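# Place the white ball into the black stand

## Task

Put the white ball into the black stand so that it sits there on its own, with nothing left off the table.

## Robot and tools

Robot: two arms. left_arm carries a left hand and sits on the +y side; right_arm carries a right hand on the -y side. Base positions in metres: left_arm (+0.019, +0.227, +0.025), right_arm (+0.014, -0.286, +0.016), both turned almost straight along +x. Scene frame: origin at table-top height, halfway between the arms' nominal bases, +z up, +x reaching out over the table. The arm names do not match image sides. A camera stand is fixed behind the arms, and an occasional small disturbance may nudge a loose object.

Hand point: a spot fixed to the palm, 0.05 m in front of it and 0.15 m out from the wrist face. Its +z runs along the straight fingers, +y comes out of the palm, and +x crosses the palm away from the thumb on the right hand but toward the thumb on the left hand. Straight fingertips end 0.06 to 0.07 m past the point along +z, about 0.06 m behind it along -y. A wrist bracket on the little-finger side extends up to 0.10 m across the palm and can strike things.

Row format (shared by execute_actions and move): a single flat list of 28 numbers, each in [-1, 1], always covering both arms. Order: left_arm dx, dy, dz, rx, ry, rz; left hand thumb_turn, thumb_bend, index, middle, ring, little, force_limit, speed; then the same 14 for right_arm. The six pose numbers are an offset, not a pose: they are measured along that arm's current Hand target axes, starting from the Hand target at the beginning of the action or move. 1.0 equals 0.6 m or 180 degrees; rx, ry, rz form one rotation vector. All six zero means stay at (or re-request) the Hand target. Re-sending an offset moves the arm further again. The six finger numbers are absolute targets: -1 open/straight, +1 closed; thumb_turn +1 puts the thumb opposite the fingers. force_limit maps -1 to about 0 N up to +1 at 10 N (15 N on thumb motors). speed goes from nearly zero at -1 to full at +0.48 and above. There is no 'leave unchanged' value: to keep a hand as it is, resend the eight hand numbers of its last executed row; if none has been sent yet, use its hand_measured, hand_force_limit and hand_speed. With the thumb turned in, the hand grasps things roughly 0.035 to 0.065 m thick. For a soft grip close at speed -0.94 or below; to grip harder, raise force_limit and send a target more closed than hand_measured; to release, send one more open.

execute_actions: actions is a list of actions; each action is a list of up to 15 rows, one row per 1/30 s step, and a short action repeats its last row to fill 15 steps. Every row in an action counts from the same starting Hand target. cameras: list of names, ["all"] or []; an empty actions list returns images by default.

move: target is one 28-number row or a list of up to 15 rows; every row's offsets count from the same starting Hand targets, not from the previous row. Paths are straight, end together, last at least 0.5 s and are cut off at 10 s. speed: m/s, 0.002 to 4.3, default 0.25 (turn rate up to twice that in rad/s); one value or one per target. blend: corner rounding in metres, default 0 (stop at each target). blocking=false returns after about 0.5 s while the motion continues. Moves do not avoid obstacles or the other arm. Avoid paths passing close to an arm's own base; route around it.

wait: seconds 0 to 10, arms keep their last command. stop: brakes a running move. zoom_image: camera cam_high or cam_low, region [x0, y0, x1, y1] in pixels, at most 504 by 504, on the latest image. show_instructions: shows reference images. finished_scene: ends the scene (scene 1, optional).

Results: end_effector_position (m) and end_effector_quat_wxyz in the scene frame; Hand target is the last commanded pose after clipping and is the base for the next offsets. The hand often rests 1 to 3 cm (sometimes 5 cm) short, usually low, with no contact; the next command asks again, or send the missing distance. Orientation commands are clipped to 40 degrees from the measured orientation each step. hand_measured, hand_stopped_by (moving, target, force, stalled, fault) and hand_load_n list six values in motor order; load near 0 after grasping means the object was lost. The move line reports done, off_target, moving, held or fault, plus limits=paced or limits=held. Joint torques include the arm's own weight. MOTOR HOT warns of overheating; OVER-TEMPERATURE FAULT means the arm has dropped for a while.

Cameras: cam_high and cam_low, each 896x504.

Avoid: anything leaving the table or being set down off it, dropping or releasing a moving ball, fast impacts, hard pressing on fixed or heavy objects, contact or squeezing between the two hands or arms, heavy finger loads, and holding arms stretched or pushing against unreachable poses (heat). A blocked arm keeps pushing until commanded back past its hand point.

Each tool is called after "Emit:" by a JSON object that holds its "op" and its "data".

Reference images:

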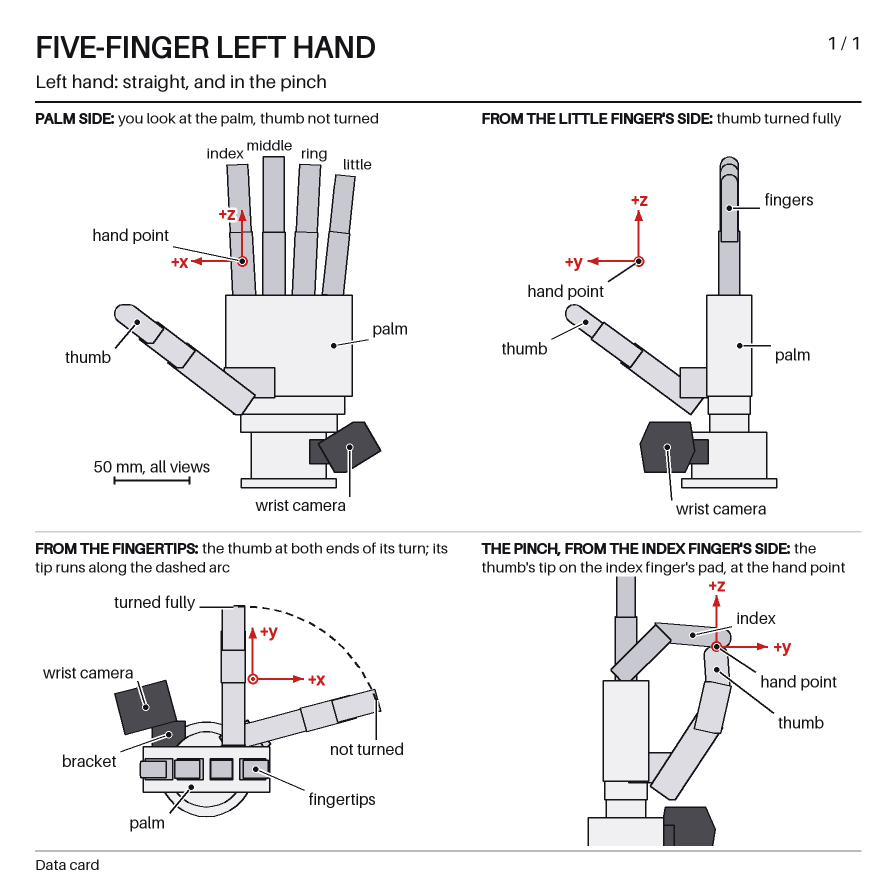

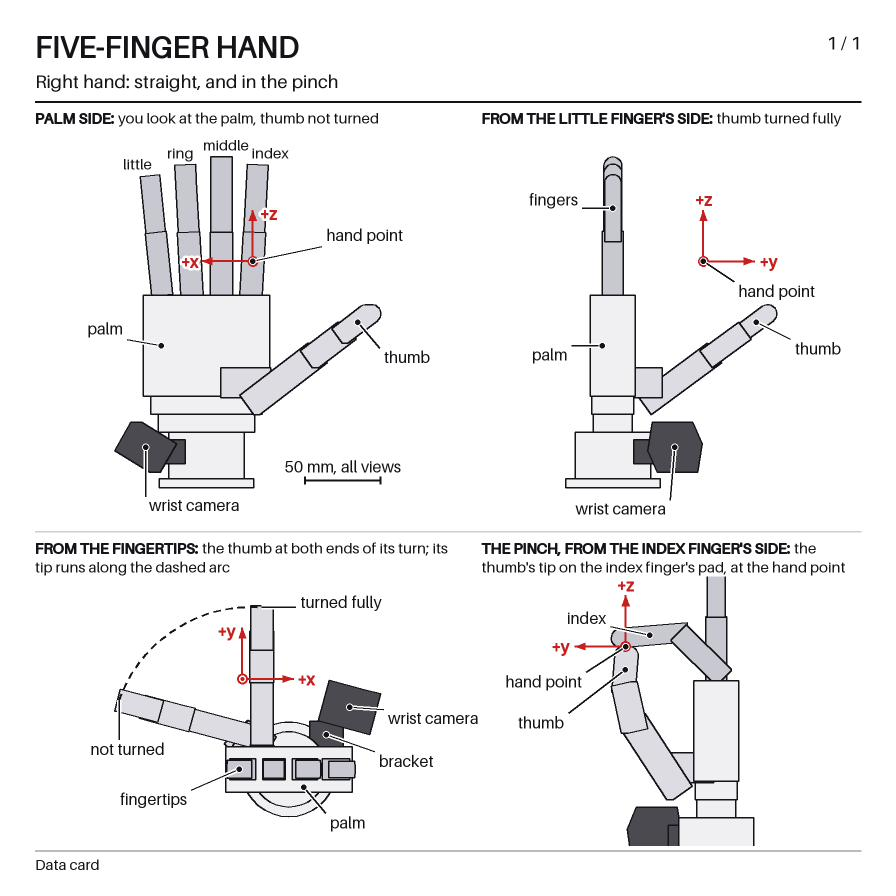

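## Session

Emit:
{"op": "execute_actions", "data": {"actions": []}}

Scene clock: 0.00 s.
left_arm: end_effector_position=(+0.1687, +0.5878, +0.3518) hand_measured=(-1.000, -1.000, -1.000, -1.000, -1.000, -1.000) hand_load_n=(-0.5, +0.0, +0.0, +0.0, +0.0, +0.0) hand_stopped_by=(target, target, target, target, target, target) hand_force_limit=0.00 hand_speed=-0.80 end_effector_quat_wxyz=(-0.139, +0.856, +0.428, +0.253) | right_arm: end_effector_position=(+0.5233, -0.4398, +0.3456) hand_measured=(-1.000, -1.000, -1.000, -1.000, -1.000, -1.000) hand_load_n=(+0.0, +0.0, +0.0, +0.0, +0.0, +0.0) hand_stopped_by=(target, target, target, target, target, target) hand_force_limit=0.00 hand_speed=-0.80 end_effector_quat_wxyz=(-0.039, -0.509, +0.835, -0.203)
Joint positions: left_arm=[1.484 0.999 1.134 -1.185 0.28 -1.085] | right_arm=[-0.217 1.74 2.042 -1.627 0.339 0.189]
Joint velocities: within noise
Joint torques (N m): no reading
Heat: left arm: hottest wrist pitch 41 °C; right arm: hottest waist 39 °C.
Hand target: left_arm +0.1690, +0.5919, +0.3619; -0.147, +0.855, +0.426, +0.258 | right_arm +0.5267, -0.4407, +0.3616; -0.025, -0.505, +0.835, -0.217

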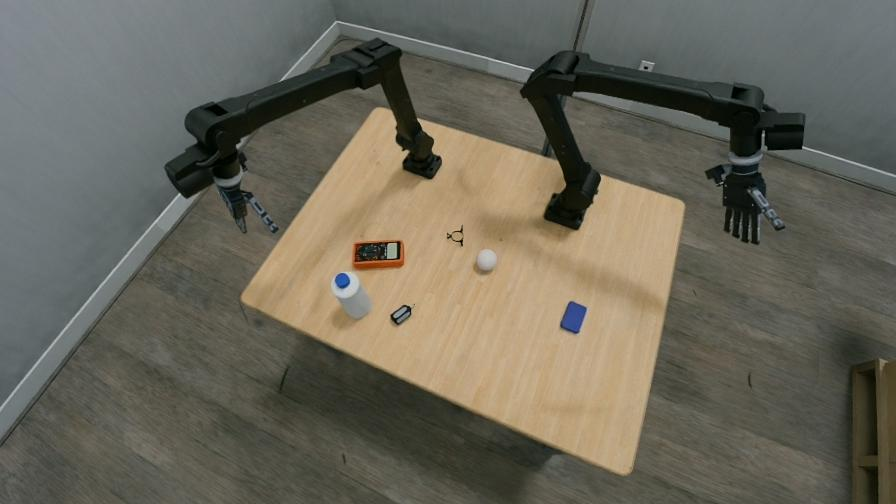

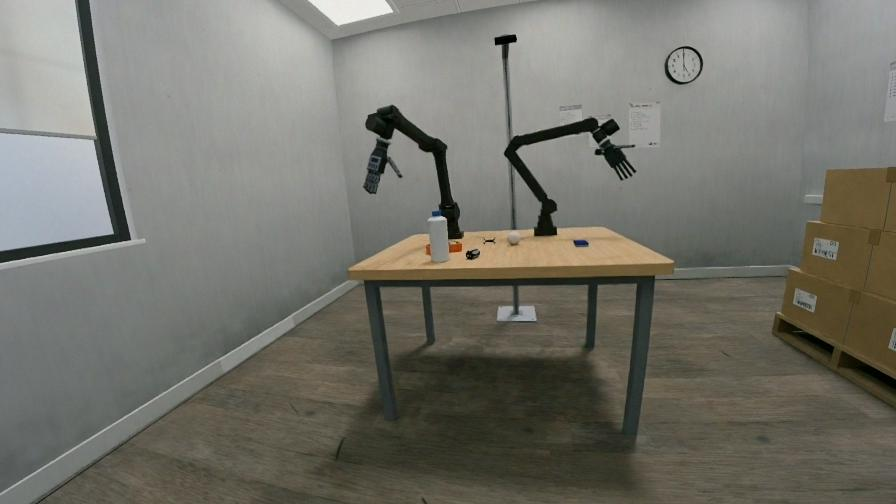

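Emit:
{"op": "zoom_image", "data": {"camera": "cam_high", "region": [420, 200, 540, 290]}}

Emit:
{"op": "zoom_image", "data": {"camera": "cam_low", "region": [460, 220, 540, 265]}}

Scaled by 4.200.

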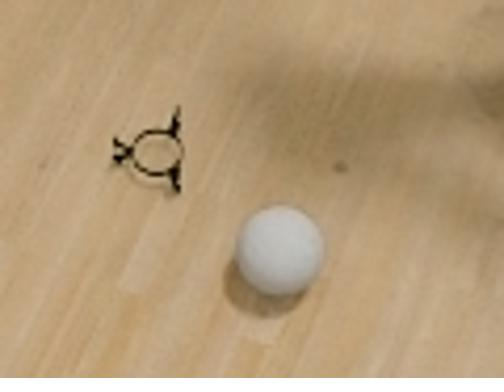

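Scaled by 6.300.

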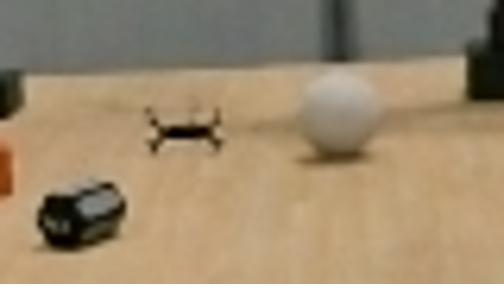

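Emit:
{"op": "zoom_image", "data": {"camera": "cam_high", "region": [440, 220, 476, 250]}}

Emit:
{"op": "zoom_image", "data": {"camera": "cam_low", "region": [476, 230, 526, 252]}}

Emit:
{"op": "zoom_image", "data": {"camera": "cam_high", "region": [470, 245, 504, 275]}}

Scaled by 14.000.

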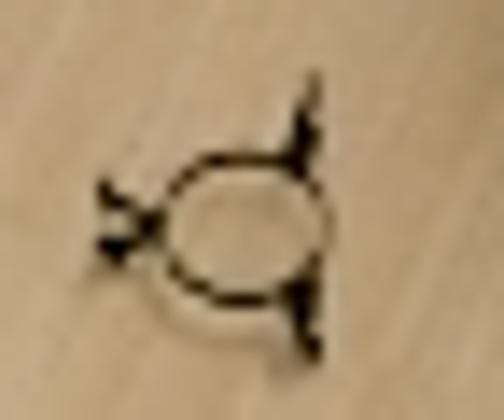

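Scaled by 10.080.

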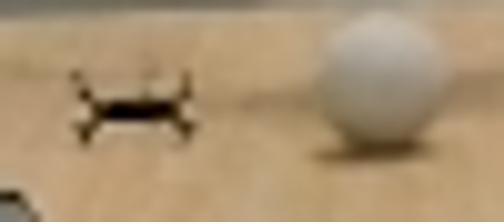

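Scaled by 14.824.

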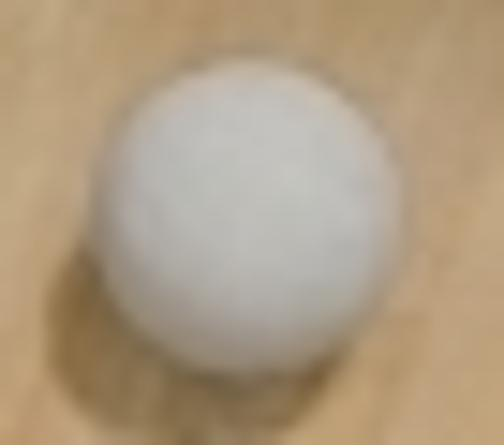

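Emit:
{"op": "move", "data": {"target": [[0,0,0,0,0,0,-1,-1,-1,-1,-1,-1,0,-0.8,-0.121,0.353,-0.2,0.094,-0.102,-0.074,1,-0.6,-0.6,-0.6,-1,-1,-0.4,0],[0,0,0,0,0,0,-1,-1,-1,-1,-1,-1,0,-0.8,-0.5825,0.7668,-0.2482,0.187,-0.204,-0.148,1,-0.6,-0.6,-0.6,-1,-1,-0.4,0]], "blend": 0.05, "speed": 0.25, "cameras": ["all"]}}

Scene clock: 65.57 s.
left_arm: end_effector_position=(+0.1687, +0.5878, +0.3518) hand_measured=(-1.000, -1.000, -1.000, -1.000, -1.000, -1.000) hand_load_n=(+0.0, +0.0, +0.0, +0.0, -0.5, +0.0) hand_stopped_by=(target, target, target, target, target, target) hand_force_limit=0.00 hand_speed=-0.80 end_effector_quat_wxyz=(-0.139, +0.856, +0.428, +0.253) | right_arm: end_effector_position=(+0.2756, +0.0861, +0.2428) hand_measured=(+1.000, -0.600, -0.600, -0.600, -1.000, -1.000) hand_load_n=(+0.0, +0.0, +0.0, +0.0, +0.0, +0.0) hand_stopped_by=(target, target, target, target, target, target) hand_force_limit=-0.40 hand_speed=0.00 end_effector_quat_wxyz=(-0.315, +0.716, -0.562, +0.270)
Joint positions: left_arm=[1.484 0.999 1.134 -1.185 0.28 -1.085] | right_arm=[1.133 1.18 1.062 -0.838 0.637 0.658]
Joint torques (N m): left_arm=[0.21 -5.54 11.58 1.18 0.24 -0.01] | right_arm=[-2.08 -6.59 8.32 1.69 0.56 0.1]
Heat: left arm: hottest elbow 42 °C; right arm: hottest elbow 40 °C.
Hand target: left_arm +0.1690, +0.5919, +0.3619; -0.147, +0.855, +0.426, +0.258 | right_arm +0.2781, +0.0900, +0.2499; -0.329, +0.705, -0.569, +0.266
Off the commanded pose: left_arm 0.011 m, 1 deg | right_arm 0.008 m, 2 deg.
move: off_target (left_arm)

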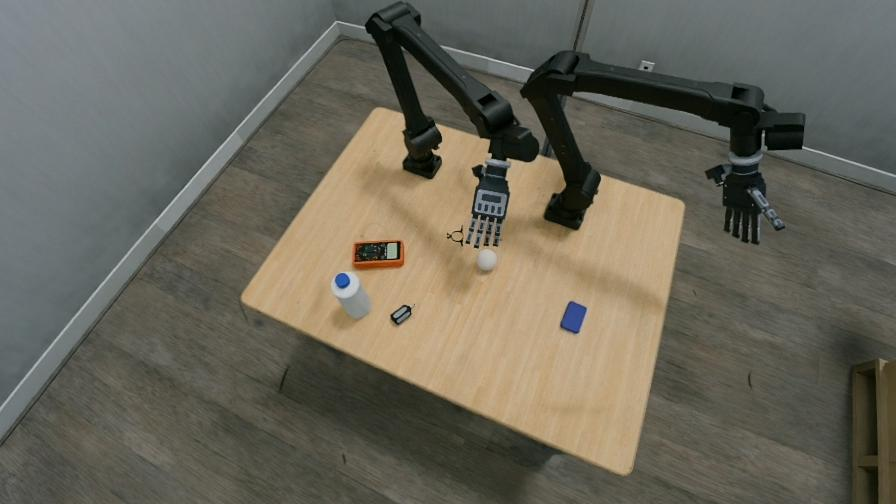

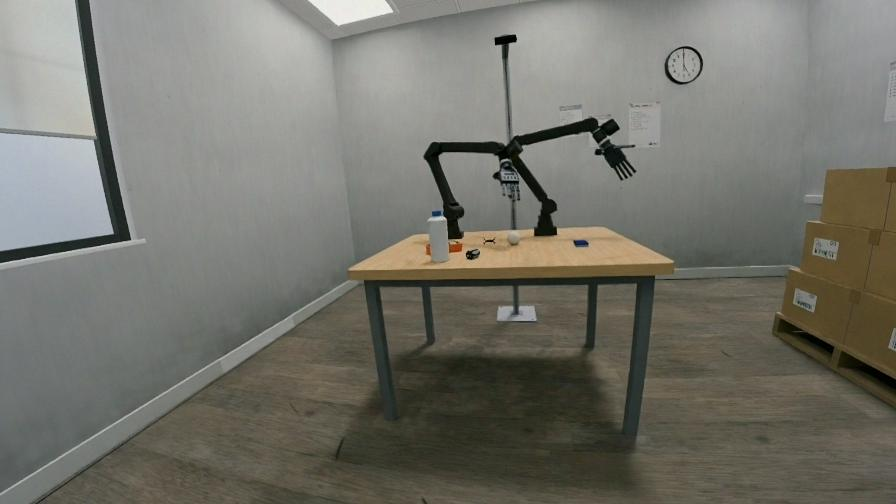

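Emit:
{"op": "zoom_image", "data": {"camera": "cam_high", "region": [440, 160, 540, 280]}}

Emit:
{"op": "zoom_image", "data": {"camera": "cam_low", "region": [470, 145, 550, 255]}}

Scaled by 4.200.

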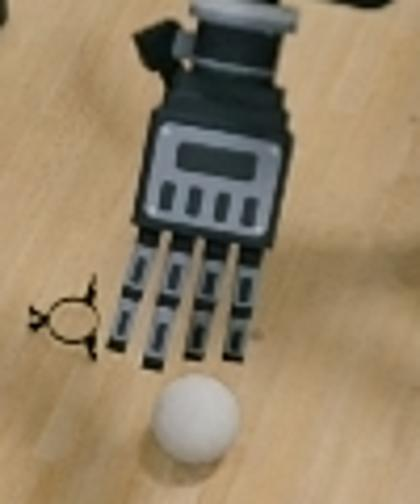

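Scaled by 4.582.

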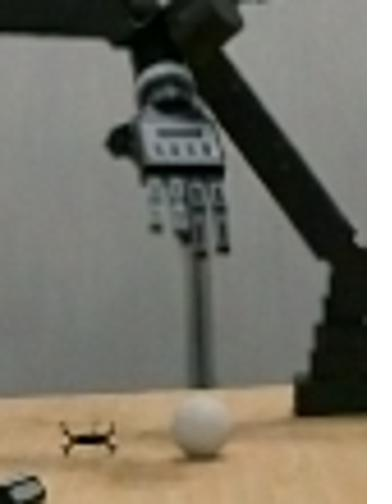

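Emit:
{"op": "move", "data": {"target": [0,0,0,0,0,0,-1,-1,-1,-1,-1,-1,0,-0.8,0.0141,0.1463,0.1365,0,0,0,1,-0.6,-0.6,-0.6,-1,-1,-0.4,0], "speed": 0.2, "cameras": ["all"]}}

Emit:
{"op": "zoom_image", "data": {"camera": "cam_high", "region": [450, 190, 530, 280]}}

Emit:
{"op": "zoom_image", "data": {"camera": "cam_low", "region": [476, 190, 546, 256]}}

Scene clock: 76.20 s.
left_arm: end_effector_position=(+0.1687, +0.5878, +0.3518) hand_measured=(-1.000, -1.000, -1.000, -1.000, -1.000, -1.000) hand_load_n=(+0.0, +0.0, +0.0, +0.0, +0.0, +0.0) hand_stopped_by=(target, target, target, target, target, target) hand_force_limit=0.00 hand_speed=-0.80 end_effector_quat_wxyz=(-0.139, +0.856, +0.428, +0.253) | right_arm: end_effector_position=(+0.2797, +0.0797, +0.1219) hand_measured=(+1.000, -0.600, -0.600, -0.600, -1.000, -1.000) hand_load_n=(+0.0, +0.0, +0.0, +0.0, +0.0, +0.0) hand_stopped_by=(target, target, target, target, target, target) hand_force_limit=-0.40 hand_speed=0.00 end_effector_quat_wxyz=(-0.318, +0.710, -0.569, +0.266)
Joint positions: left_arm=[1.484 0.999 1.134 -1.185 0.28 -1.085] | right_arm=[1.113 1.266 0.798 -0.475 0.624 0.657]
Joint torques (N m): left_arm=[0.44 -5.48 11.58 1.2 0.23 -0.02] | right_arm=[-2.67 -6.65 7.82 1.73 0.43 -0.2]
Heat: left arm: hottest elbow 42 °C; right arm: hottest elbow 40 °C.
Hand target: left_arm +0.1690, +0.5919, +0.3619; -0.147, +0.855, +0.426, +0.258 | right_arm +0.2862, +0.0830, +0.1299; -0.329, +0.705, -0.569, +0.266
Off the commanded pose: left_arm 0.011 m, 1 deg | right_arm 0.011 m, 1 deg.
move: off_target (left_arm, right_arm)

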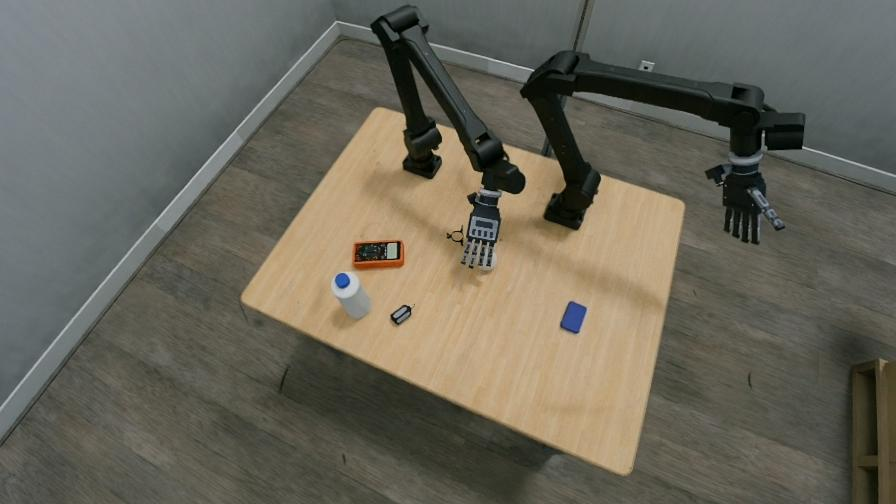

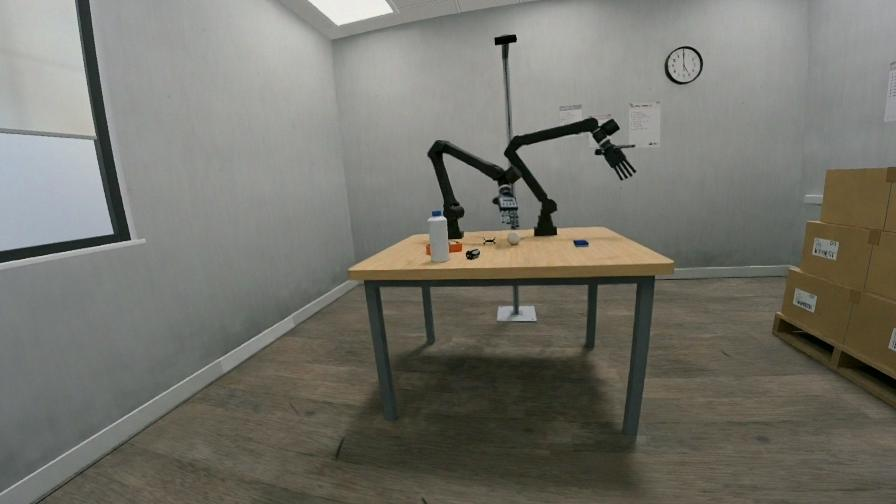

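Scaled by 5.600.

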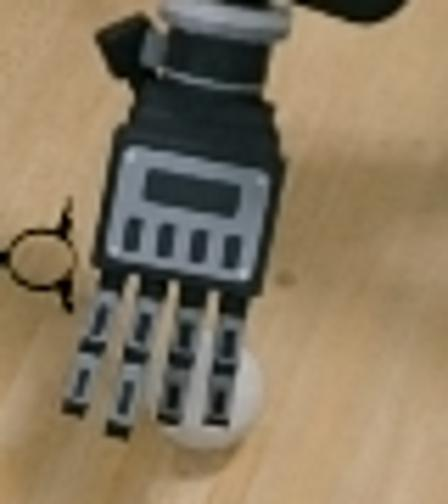

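Scaled by 7.200.

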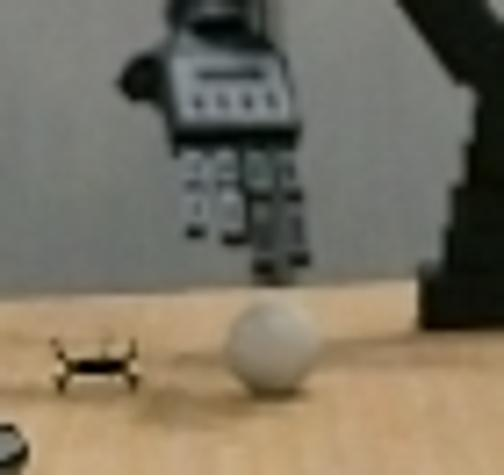

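Emit:
{"op": "move", "data": {"target": [0,0,0,0,0,0,-1,-1,-1,-1,-1,-1,0,-0.8,0,0.0823,0.0831,0,0,0,1,-1,-0.7,-0.7,-1,-1,-0.4,0], "speed": 0.1, "cameras": ["all"]}}

Emit:
{"op": "zoom_image", "data": {"camera": "cam_high", "region": [450, 200, 530, 290]}}

Emit:
{"op": "zoom_image", "data": {"camera": "cam_low", "region": [476, 200, 546, 266]}}

Scene clock: 86.87 s.
left_arm: end_effector_position=(+0.1687, +0.5878, +0.3518) hand_measured=(-1.000, -1.000, -1.000, -1.000, -1.000, -1.000) hand_load_n=(+0.0, +0.0, +0.0, +0.0, +0.0, +0.0) hand_stopped_by=(target, target, target, target, target, target) hand_force_limit=0.00 hand_speed=-0.80 end_effector_quat_wxyz=(-0.139, +0.856, +0.428, +0.253) | right_arm: end_effector_position=(+0.2870, +0.0837, +0.0574) hand_measured=(+1.000, -1.000, -0.700, -0.700, -1.000, -1.000) hand_load_n=(+0.0, -0.5, +0.0, -0.5, +0.0, +0.0) hand_stopped_by=(target, target, target, target, target, target) hand_force_limit=-0.40 hand_speed=0.00 end_effector_quat_wxyz=(-0.323, +0.707, -0.571, +0.264)
Joint positions: left_arm=[1.484 0.999 1.134 -1.185 0.28 -1.085] | right_arm=[1.1 1.393 0.707 -0.238 0.616 0.646]
Joint torques (N m): left_arm=[0.26 -5.54 11.59 1.25 0.23 0] | right_arm=[-2.78 -6.95 6.61 1.77 0.4 -0.22]
Heat: left arm: hottest elbow 43 °C; right arm: hottest elbow 39 °C.
Hand target: left_arm +0.1690, +0.5919, +0.3619; -0.147, +0.855, +0.426, +0.258 | right_arm +0.2926, +0.0844, +0.0601; -0.329, +0.705, -0.569, +0.266
Off the commanded pose: left_arm 0.011 m, 1 deg | right_arm 0.006 m, 1 deg.
move: off_target (left_arm)

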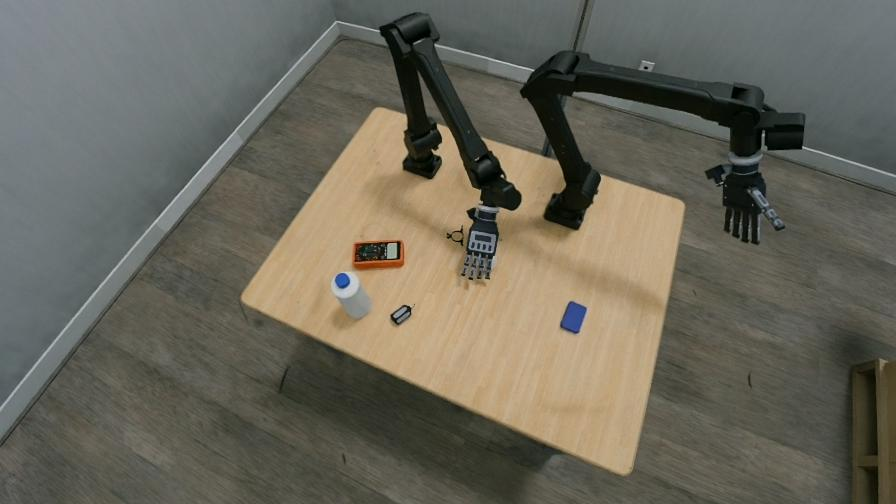

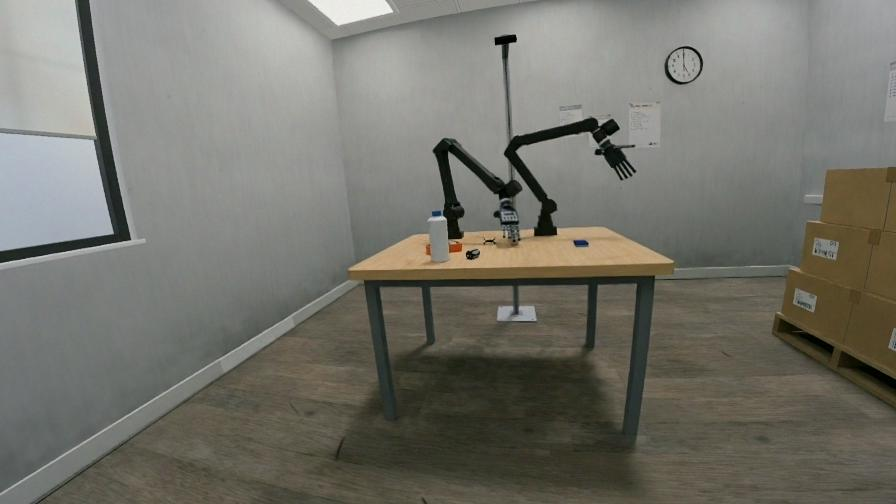

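Scaled by 5.600.

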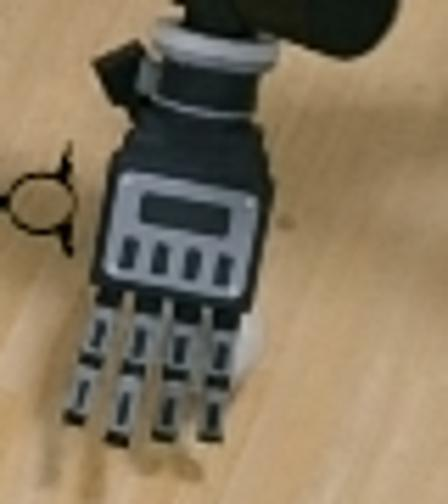

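Scaled by 7.200.

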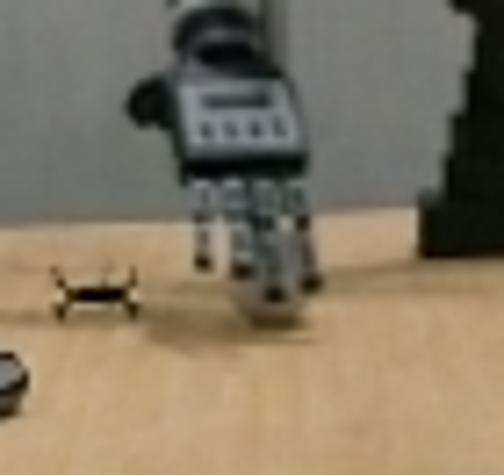

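Emit:
{"op": "move", "data": {"target": [[0,0,0,0,0,0,-1,-1,-1,-1,-1,-1,0,-0.8,0,0.0023,0.0128,0,0,0,1,-1,-0.7,-0.7,-1,-1,-0.4,0],[0,0,0,0,0,0,-1,-1,-1,-1,-1,-1,0,-0.8,0,0.0023,0.0128,0,0,0,1,-0.6,-0.7,-0.7,-1,-1,-0.5,-0.8]], "speed": 0.1, "cameras": []}}

Emit:
{"op": "move", "data": {"target": [0,0,0,0,0,0,-1,-1,-1,-1,-1,-1,0,-0.8,0,0,0,0,0,0,1,-0.6,-0.2,-0.2,-1,-1,-0.5,-0.9], "speed": 0.1, "cameras": ["all"]}}

Emit:
{"op": "zoom_image", "data": {"camera": "cam_high", "region": [450, 200, 530, 290]}}

Emit:
{"op": "zoom_image", "data": {"camera": "cam_low", "region": [476, 200, 546, 266]}}

Scene clock: 99.40 s.
left_arm: end_effector_position=(+0.1687, +0.5878, +0.3518) hand_measured=(-1.000, -1.000, -1.000, -1.000, -1.000, -1.000) hand_load_n=(+0.0, +0.0, +0.0, +0.0, +0.0, +0.0) hand_stopped_by=(target, target, target, target, target, target) hand_force_limit=0.00 hand_speed=-0.80 end_effector_quat_wxyz=(-0.139, +0.856, +0.428, +0.253) | right_arm: end_effector_position=(+0.2914, +0.0857, +0.0532) hand_measured=(+1.000, -0.600, -0.700, -0.700, -1.000, -1.000) hand_load_n=(+0.0, +1.0, +0.0, +0.0, +0.0, +0.0) hand_stopped_by=(target, target, target, target, target, target) hand_force_limit=-0.50 hand_speed=-0.80 end_effector_quat_wxyz=(-0.325, +0.707, -0.570, +0.262)
Joint positions: left_arm=[1.484 0.999 1.134 -1.185 0.28 -1.085] | right_arm=[1.089 1.409 0.707 -0.211 0.605 0.636]
Joint torques (N m): left_arm=[0.44 -5.42 11.56 1.17 0.24 0] | right_arm=[-2.84 -6.77 6.58 1.77 0.56 -0.22]
Heat: left arm: hottest elbow 43 °C; right arm: hottest elbow 39 °C.
Hand target: left_arm +0.1690, +0.5919, +0.3619; -0.147, +0.855, +0.426, +0.258 | right_arm +0.2974, +0.0856, +0.0541; -0.329, +0.705, -0.569, +0.266
Off the commanded pose: left_arm 0.011 m, 1 deg | right_arm 0.006 m, 1 deg.
move: off_target (left_arm)
No camera images: "cameras" was empty.

Scene clock: 100.97 s.
left_arm: end_effector_position=(+0.1687, +0.5878, +0.3518) hand_measured=(-1.000, -1.000, -1.000, -1.000, -1.000, -1.000) hand_load_n=(+0.0, +0.0, +0.0, +0.0, +0.0, +0.0) hand_stopped_by=(target, target, target, target, target, target) hand_force_limit=0.00 hand_speed=-0.80 end_effector_quat_wxyz=(-0.139, +0.856, +0.428, +0.253) | right_arm: end_effector_position=(+0.2918, +0.0857, +0.0535) hand_measured=(+1.000, -0.602, -0.338, -0.348, -1.000, -1.000) hand_load_n=(+0.0, +9.5, +3.5, +2.0, +0.0, +0.0) hand_stopped_by=(target, target, force, force, target, target) hand_force_limit=-0.50 hand_speed=-0.90 end_effector_quat_wxyz=(-0.326, +0.707, -0.570, +0.262)
Joint positions: left_arm=[1.484 0.999 1.134 -1.185 0.28 -1.085] | right_arm=[1.089 1.409 0.707 -0.21 0.607 0.636]
Joint torques (N m): left_arm=[0.32 -5.48 11.55 1.22 0.24 0.01] | right_arm=[-2.67 -6.71 6.56 1.73 0.5 -0.22]
Heat: left arm: hottest elbow 43 °C; right arm: hottest elbow 39 °C.
Hand target: left_arm +0.1690, +0.5919, +0.3619; -0.147, +0.855, +0.426, +0.258 | right_arm +0.2974, +0.0855, +0.0540; -0.329, +0.705, -0.569, +0.266
Off the commanded pose: left_arm 0.011 m, 1 deg | right_arm 0.006 m, 1 deg.
move: off_target (left_arm)

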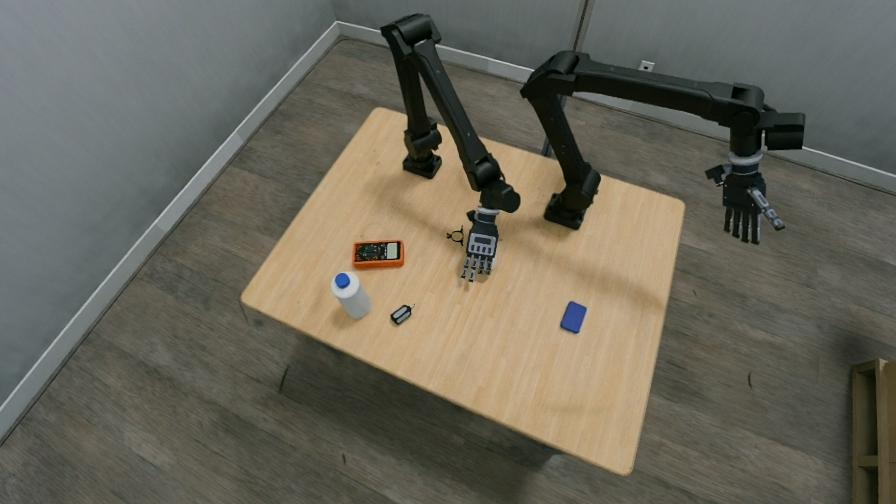

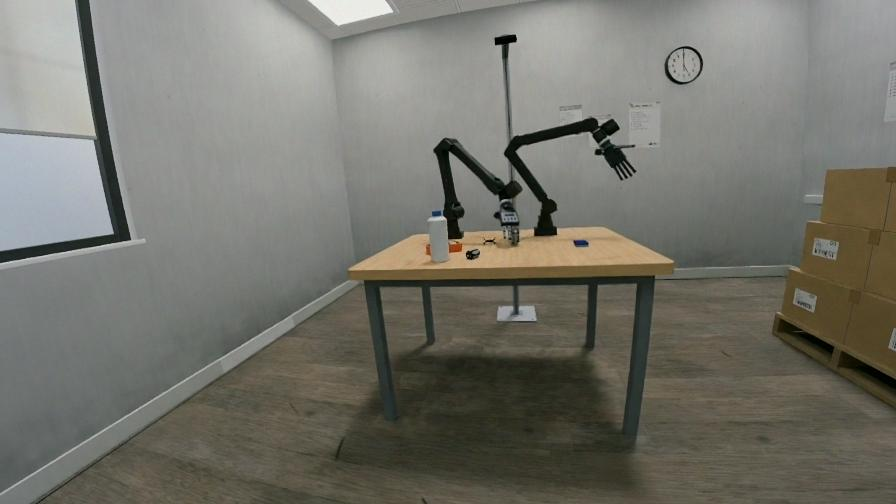

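Scaled by 5.600.

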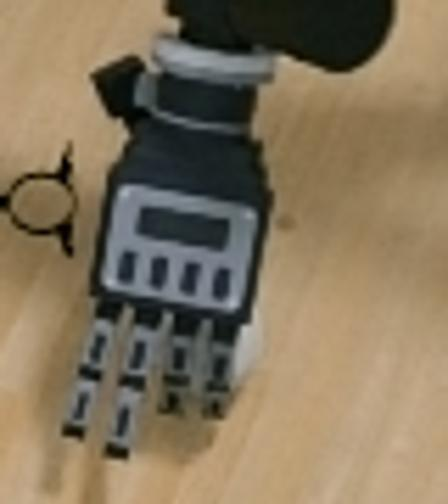

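Scaled by 7.200.

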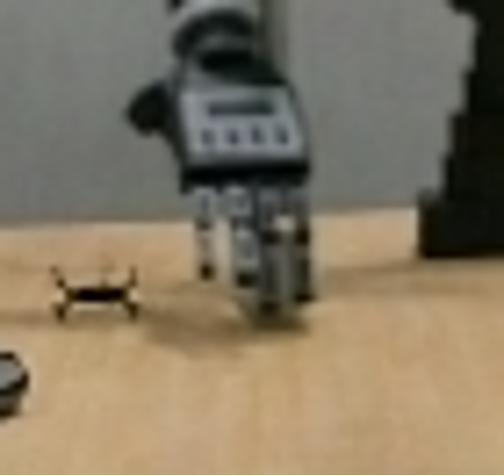

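Emit:
{"op": "move", "data": {"target": [0,0,0,0,0,0,-1,-1,-1,-1,-1,-1,0,-0.8,0,-0.0894,-0.075,0,0,0,1,-0.6,-0.2,-0.2,-1,-1,-0.5,-0.9], "speed": 0.08, "cameras": ["all"]}}

Emit:
{"op": "zoom_image", "data": {"camera": "cam_high", "region": [450, 200, 530, 290]}}

Emit:
{"op": "zoom_image", "data": {"camera": "cam_low", "region": [476, 190, 546, 256]}}

Scene clock: 103.97 s.
left_arm: end_effector_position=(+0.1687, +0.5878, +0.3518) hand_measured=(-1.000, -1.000, -1.000, -1.000, -1.000, -1.000) hand_load_n=(+0.0, +0.0, +0.0, +0.5, +0.0, +0.0) hand_stopped_by=(target, target, target, target, target, target) hand_force_limit=0.00 hand_speed=-0.80 end_effector_quat_wxyz=(-0.139, +0.856, +0.428, +0.253) | right_arm: end_effector_position=(+0.2804, +0.0652, +0.0897) hand_measured=(+1.000, -0.602, -0.338, -0.348, -1.000, -1.000) hand_load_n=(+0.0, +9.5, +4.0, +2.0, +0.0, +0.0) hand_stopped_by=(target, target, force, force, target, target) hand_force_limit=-0.50 hand_speed=-0.90 end_effector_quat_wxyz=(-0.300, +0.719, -0.567, +0.267)
Joint positions: left_arm=[1.484 0.999 1.134 -1.185 0.28 -1.085] | right_arm=[1.089 1.297 0.743 -0.415 0.607 0.634]
Joint torques (N m): left_arm=[0.5 -5.42 11.6 1.22 0.24 0] | right_arm=[-2.67 -7.41 11.41 0.64 0.55 -0.2]
Heat: left arm: hottest elbow 43 °C; right arm: hottest elbow 39 °C.
Hand target: left_arm +0.1690, +0.5919, +0.3619; -0.147, +0.855, +0.426, +0.258 | right_arm +0.2973, +0.0855, +0.1242; -0.329, +0.705, -0.569, +0.266
Off the commanded pose: left_arm 0.011 m, 1 deg | right_arm 0.043 m, 4 deg.
move: off_target (left_arm, right_arm)

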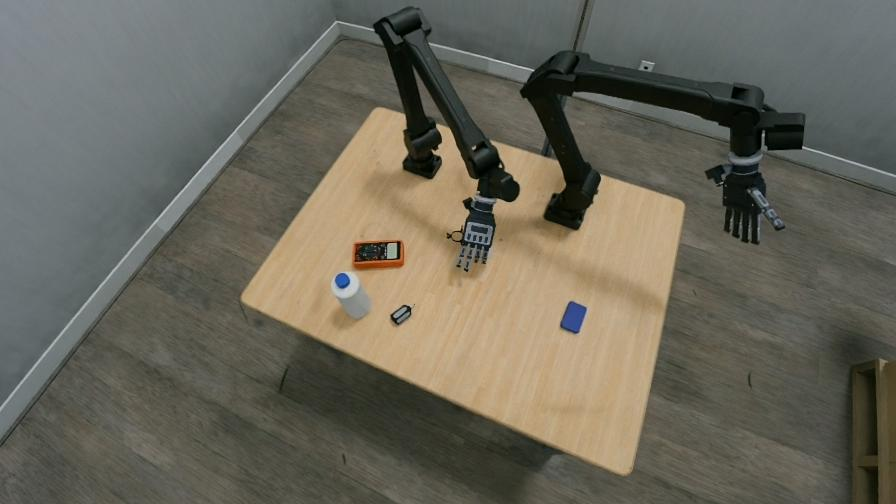

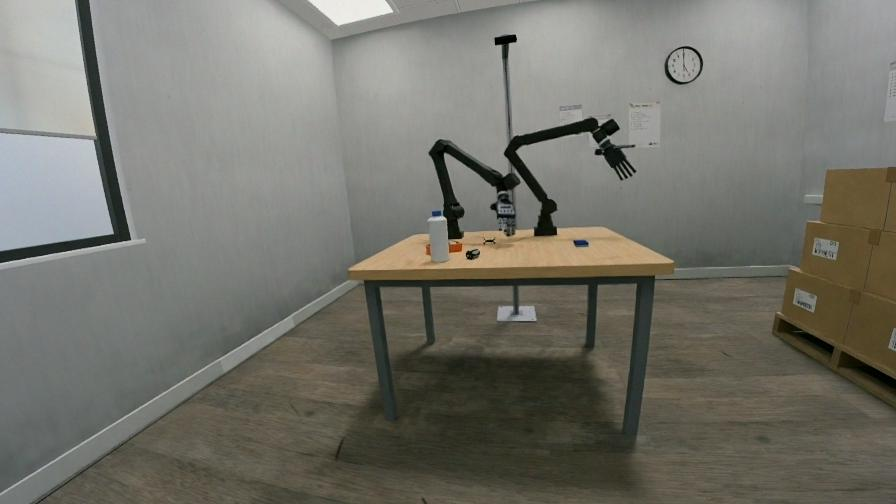

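Scaled by 5.600.

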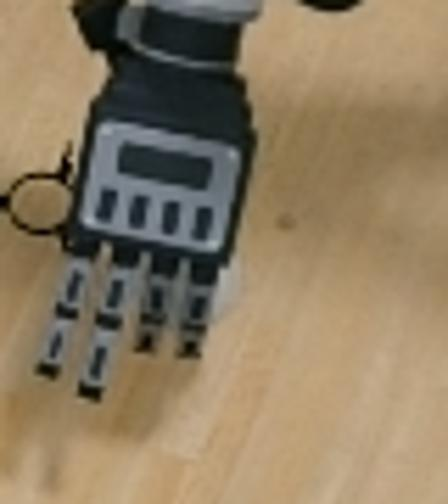

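Scaled by 7.200.

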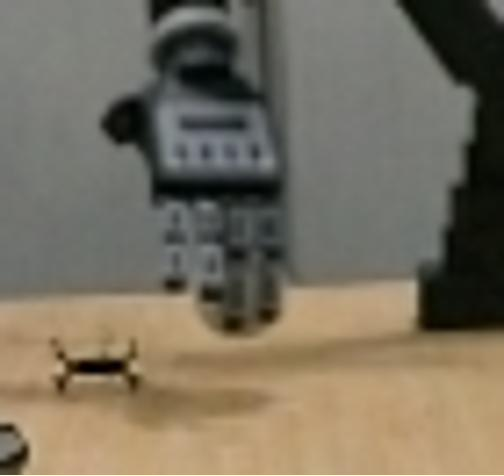

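Emit:
{"op": "move", "data": {"target": [[0,0,0,0,0,0,-1,-1,-1,-1,-1,-1,0,-0.8,0.0128,-0.0257,-0.0473,0,0,0,1,-0.6,-0.2,-0.2,-1,-1,-0.5,-0.9],[0,0,0,0,0,0,-1,-1,-1,-1,-1,-1,0,-0.8,0.1687,0.0363,-0.1208,0,0,0,1,-0.6,-0.2,-0.2,-1,-1,-0.5,-0.9]], "speed": 0.08, "blend": 0.02, "cameras": ["all"]}}

Emit:
{"op": "zoom_image", "data": {"camera": "cam_high", "region": [430, 190, 500, 260]}}

Emit:
{"op": "zoom_image", "data": {"camera": "cam_low", "region": [460, 190, 530, 256]}}

Scene clock: 113.63 s.
left_arm: end_effector_position=(+0.1687, +0.5878, +0.3518) hand_measured=(-1.000, -1.000, -1.000, -1.000, -1.000, -1.000) hand_load_n=(+0.0, +0.0, +0.0, +0.0, +0.0, +0.0) hand_stopped_by=(target, target, target, target, target, target) hand_force_limit=0.00 hand_speed=-0.80 end_effector_quat_wxyz=(-0.139, +0.856, +0.428, +0.253) | right_arm: end_effector_position=(+0.2477, -0.0265, +0.1476) hand_measured=(+1.000, -0.602, -0.338, -0.348, -1.000, -1.000) hand_load_n=(+0.0, +9.5, +3.5, +2.0, +0.0, +0.0) hand_stopped_by=(target, target, force, force, target, target) hand_force_limit=-0.50 hand_speed=-0.90 end_effector_quat_wxyz=(-0.326, +0.706, -0.571, +0.263)
Joint positions: left_arm=[1.484 0.999 1.134 -1.185 0.28 -1.085] | right_arm=[1.024 0.875 0.6 -0.603 0.567 0.576]
Joint torques (N m): left_arm=[0.38 -5.6 11.54 1.17 0.23 -0.01] | right_arm=[-2.67 -2.78 8.59 0.88 0.41 -0.21]
Heat: left arm: hottest elbow 43 °C; right arm: hottest elbow 39 °C.
Hand target: left_arm +0.1690, +0.5919, +0.3619; -0.147, +0.855, +0.426, +0.258 | right_arm +0.2507, -0.0281, +0.1539; -0.329, +0.705, -0.569, +0.266
Off the commanded pose: left_arm 0.011 m, 1 deg | right_arm 0.007 m, 1 deg.
move: off_target (left_arm); blend cut to 0.016 m at target 1

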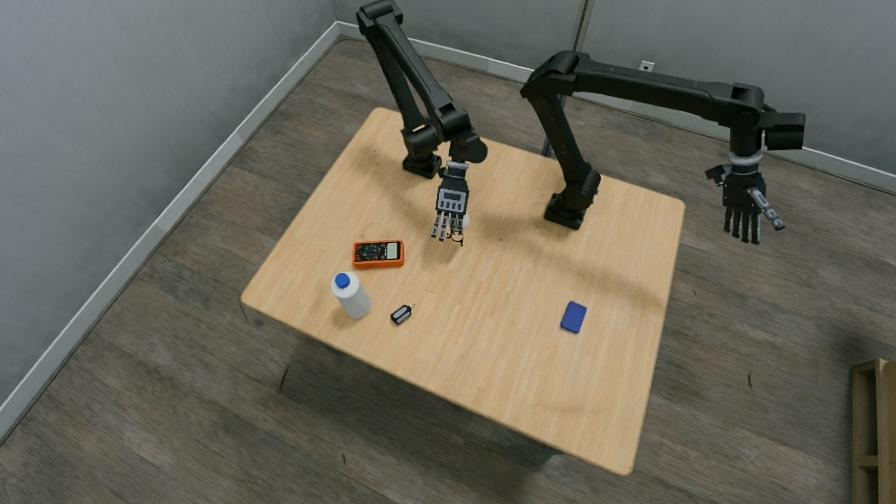

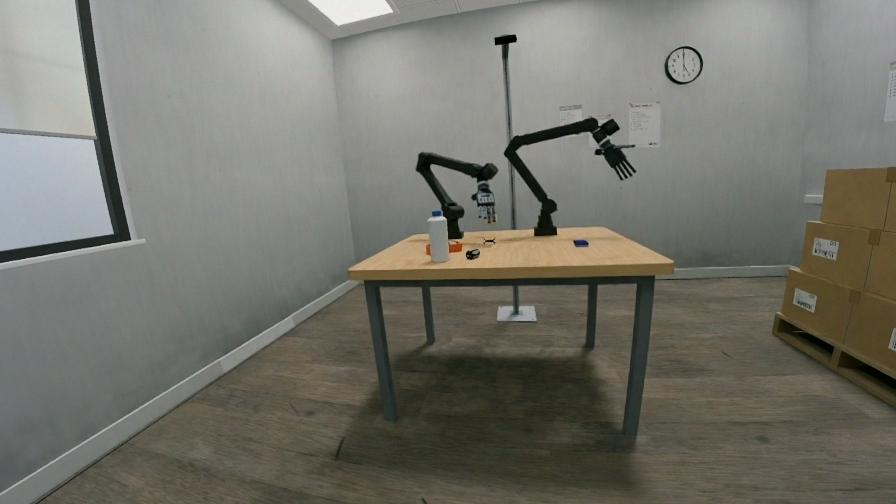

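Scaled by 7.200.

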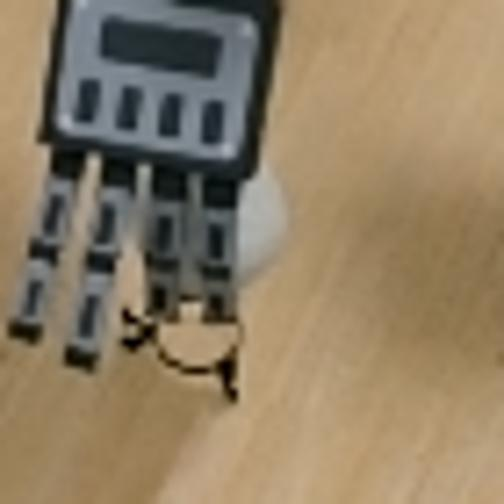

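Scaled by 7.200.

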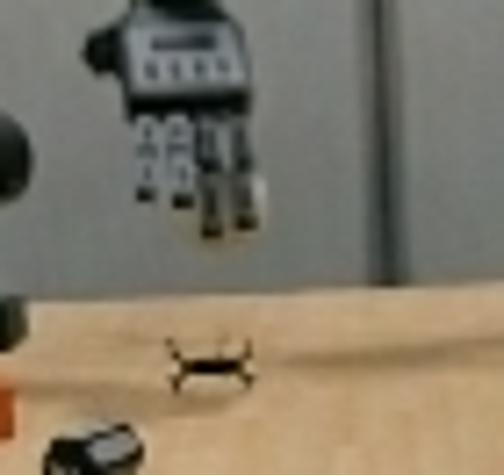

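Emit:
{"op": "move", "data": {"target": [0,0,0,0,0,0,-1,-1,-1,-1,-1,-1,0,-0.8,0.0182,0.0885,0.0605,0,0,0,1,-0.6,-0.2,-0.2,-1,-1,-0.5,-0.9], "speed": 0.07, "cameras": ["all"]}}

Emit:
{"op": "zoom_image", "data": {"camera": "cam_high", "region": [435, 205, 485, 255]}}

Emit:
{"op": "zoom_image", "data": {"camera": "cam_low", "region": [465, 205, 515, 255]}}

Scene clock: 119.77 s.
left_arm: end_effector_position=(+0.1687, +0.5878, +0.3518) hand_measured=(-1.000, -1.000, -1.000, -1.000, -1.000, -1.000) hand_load_n=(+0.0, +0.0, +0.5, +0.0, +0.0, +0.0) hand_stopped_by=(target, target, target, target, target, target) hand_force_limit=0.00 hand_speed=-0.80 end_effector_quat_wxyz=(-0.139, +0.856, +0.428, +0.253) | right_arm: end_effector_position=(+0.2393, -0.0447, +0.0825) hand_measured=(+1.000, -0.602, -0.338, -0.348, -1.000, -1.000) hand_load_n=(+0.0, +9.5, +3.5, +2.0, -0.5, +0.0) hand_stopped_by=(target, target, force, force, target, target) hand_force_limit=-0.50 hand_speed=-0.90 end_effector_quat_wxyz=(-0.317, +0.711, -0.570, +0.264)
Joint positions: left_arm=[1.484 0.999 1.134 -1.185 0.28 -1.085] | right_arm=[1.011 0.908 0.44 -0.424 0.558 0.563]
Joint torques (N m): left_arm=[0.44 -5.48 11.58 1.25 0.23 0] | right_arm=[-2.73 -1.79 8.12 2.06 0.42 -0.21]
Heat: left arm: hottest elbow 43 °C; right arm: hottest elbow 40 °C.
Hand target: left_arm +0.1690, +0.5919, +0.3619; -0.147, +0.855, +0.426, +0.258 | right_arm +0.2468, -0.0402, +0.0900; -0.329, +0.705, -0.569, +0.266
Off the commanded pose: left_arm 0.011 m, 1 deg | right_arm 0.012 m, 2 deg.
move: off_target (left_arm, right_arm)

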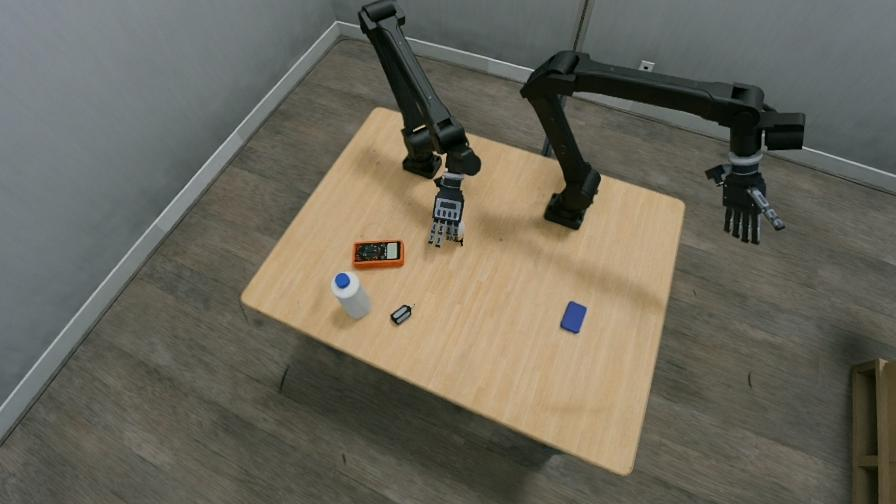

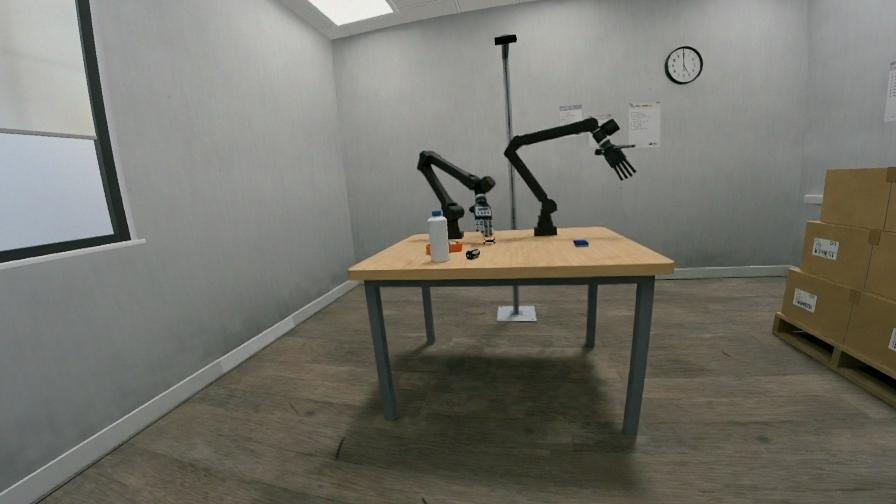

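Scaled by 10.080.

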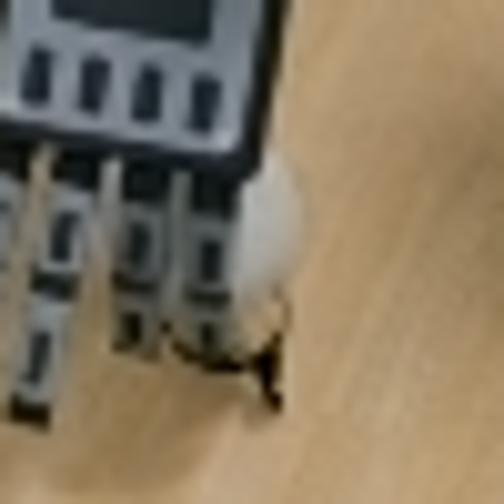

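Scaled by 10.080.

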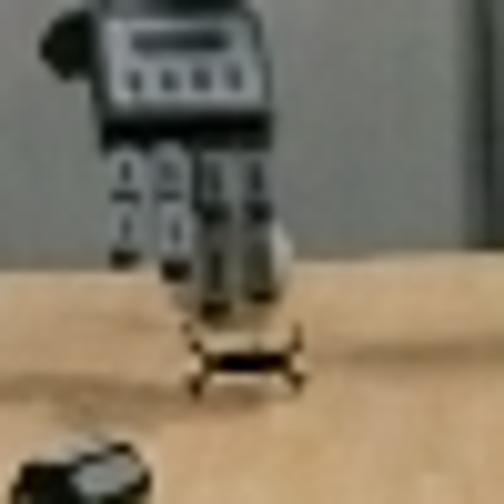

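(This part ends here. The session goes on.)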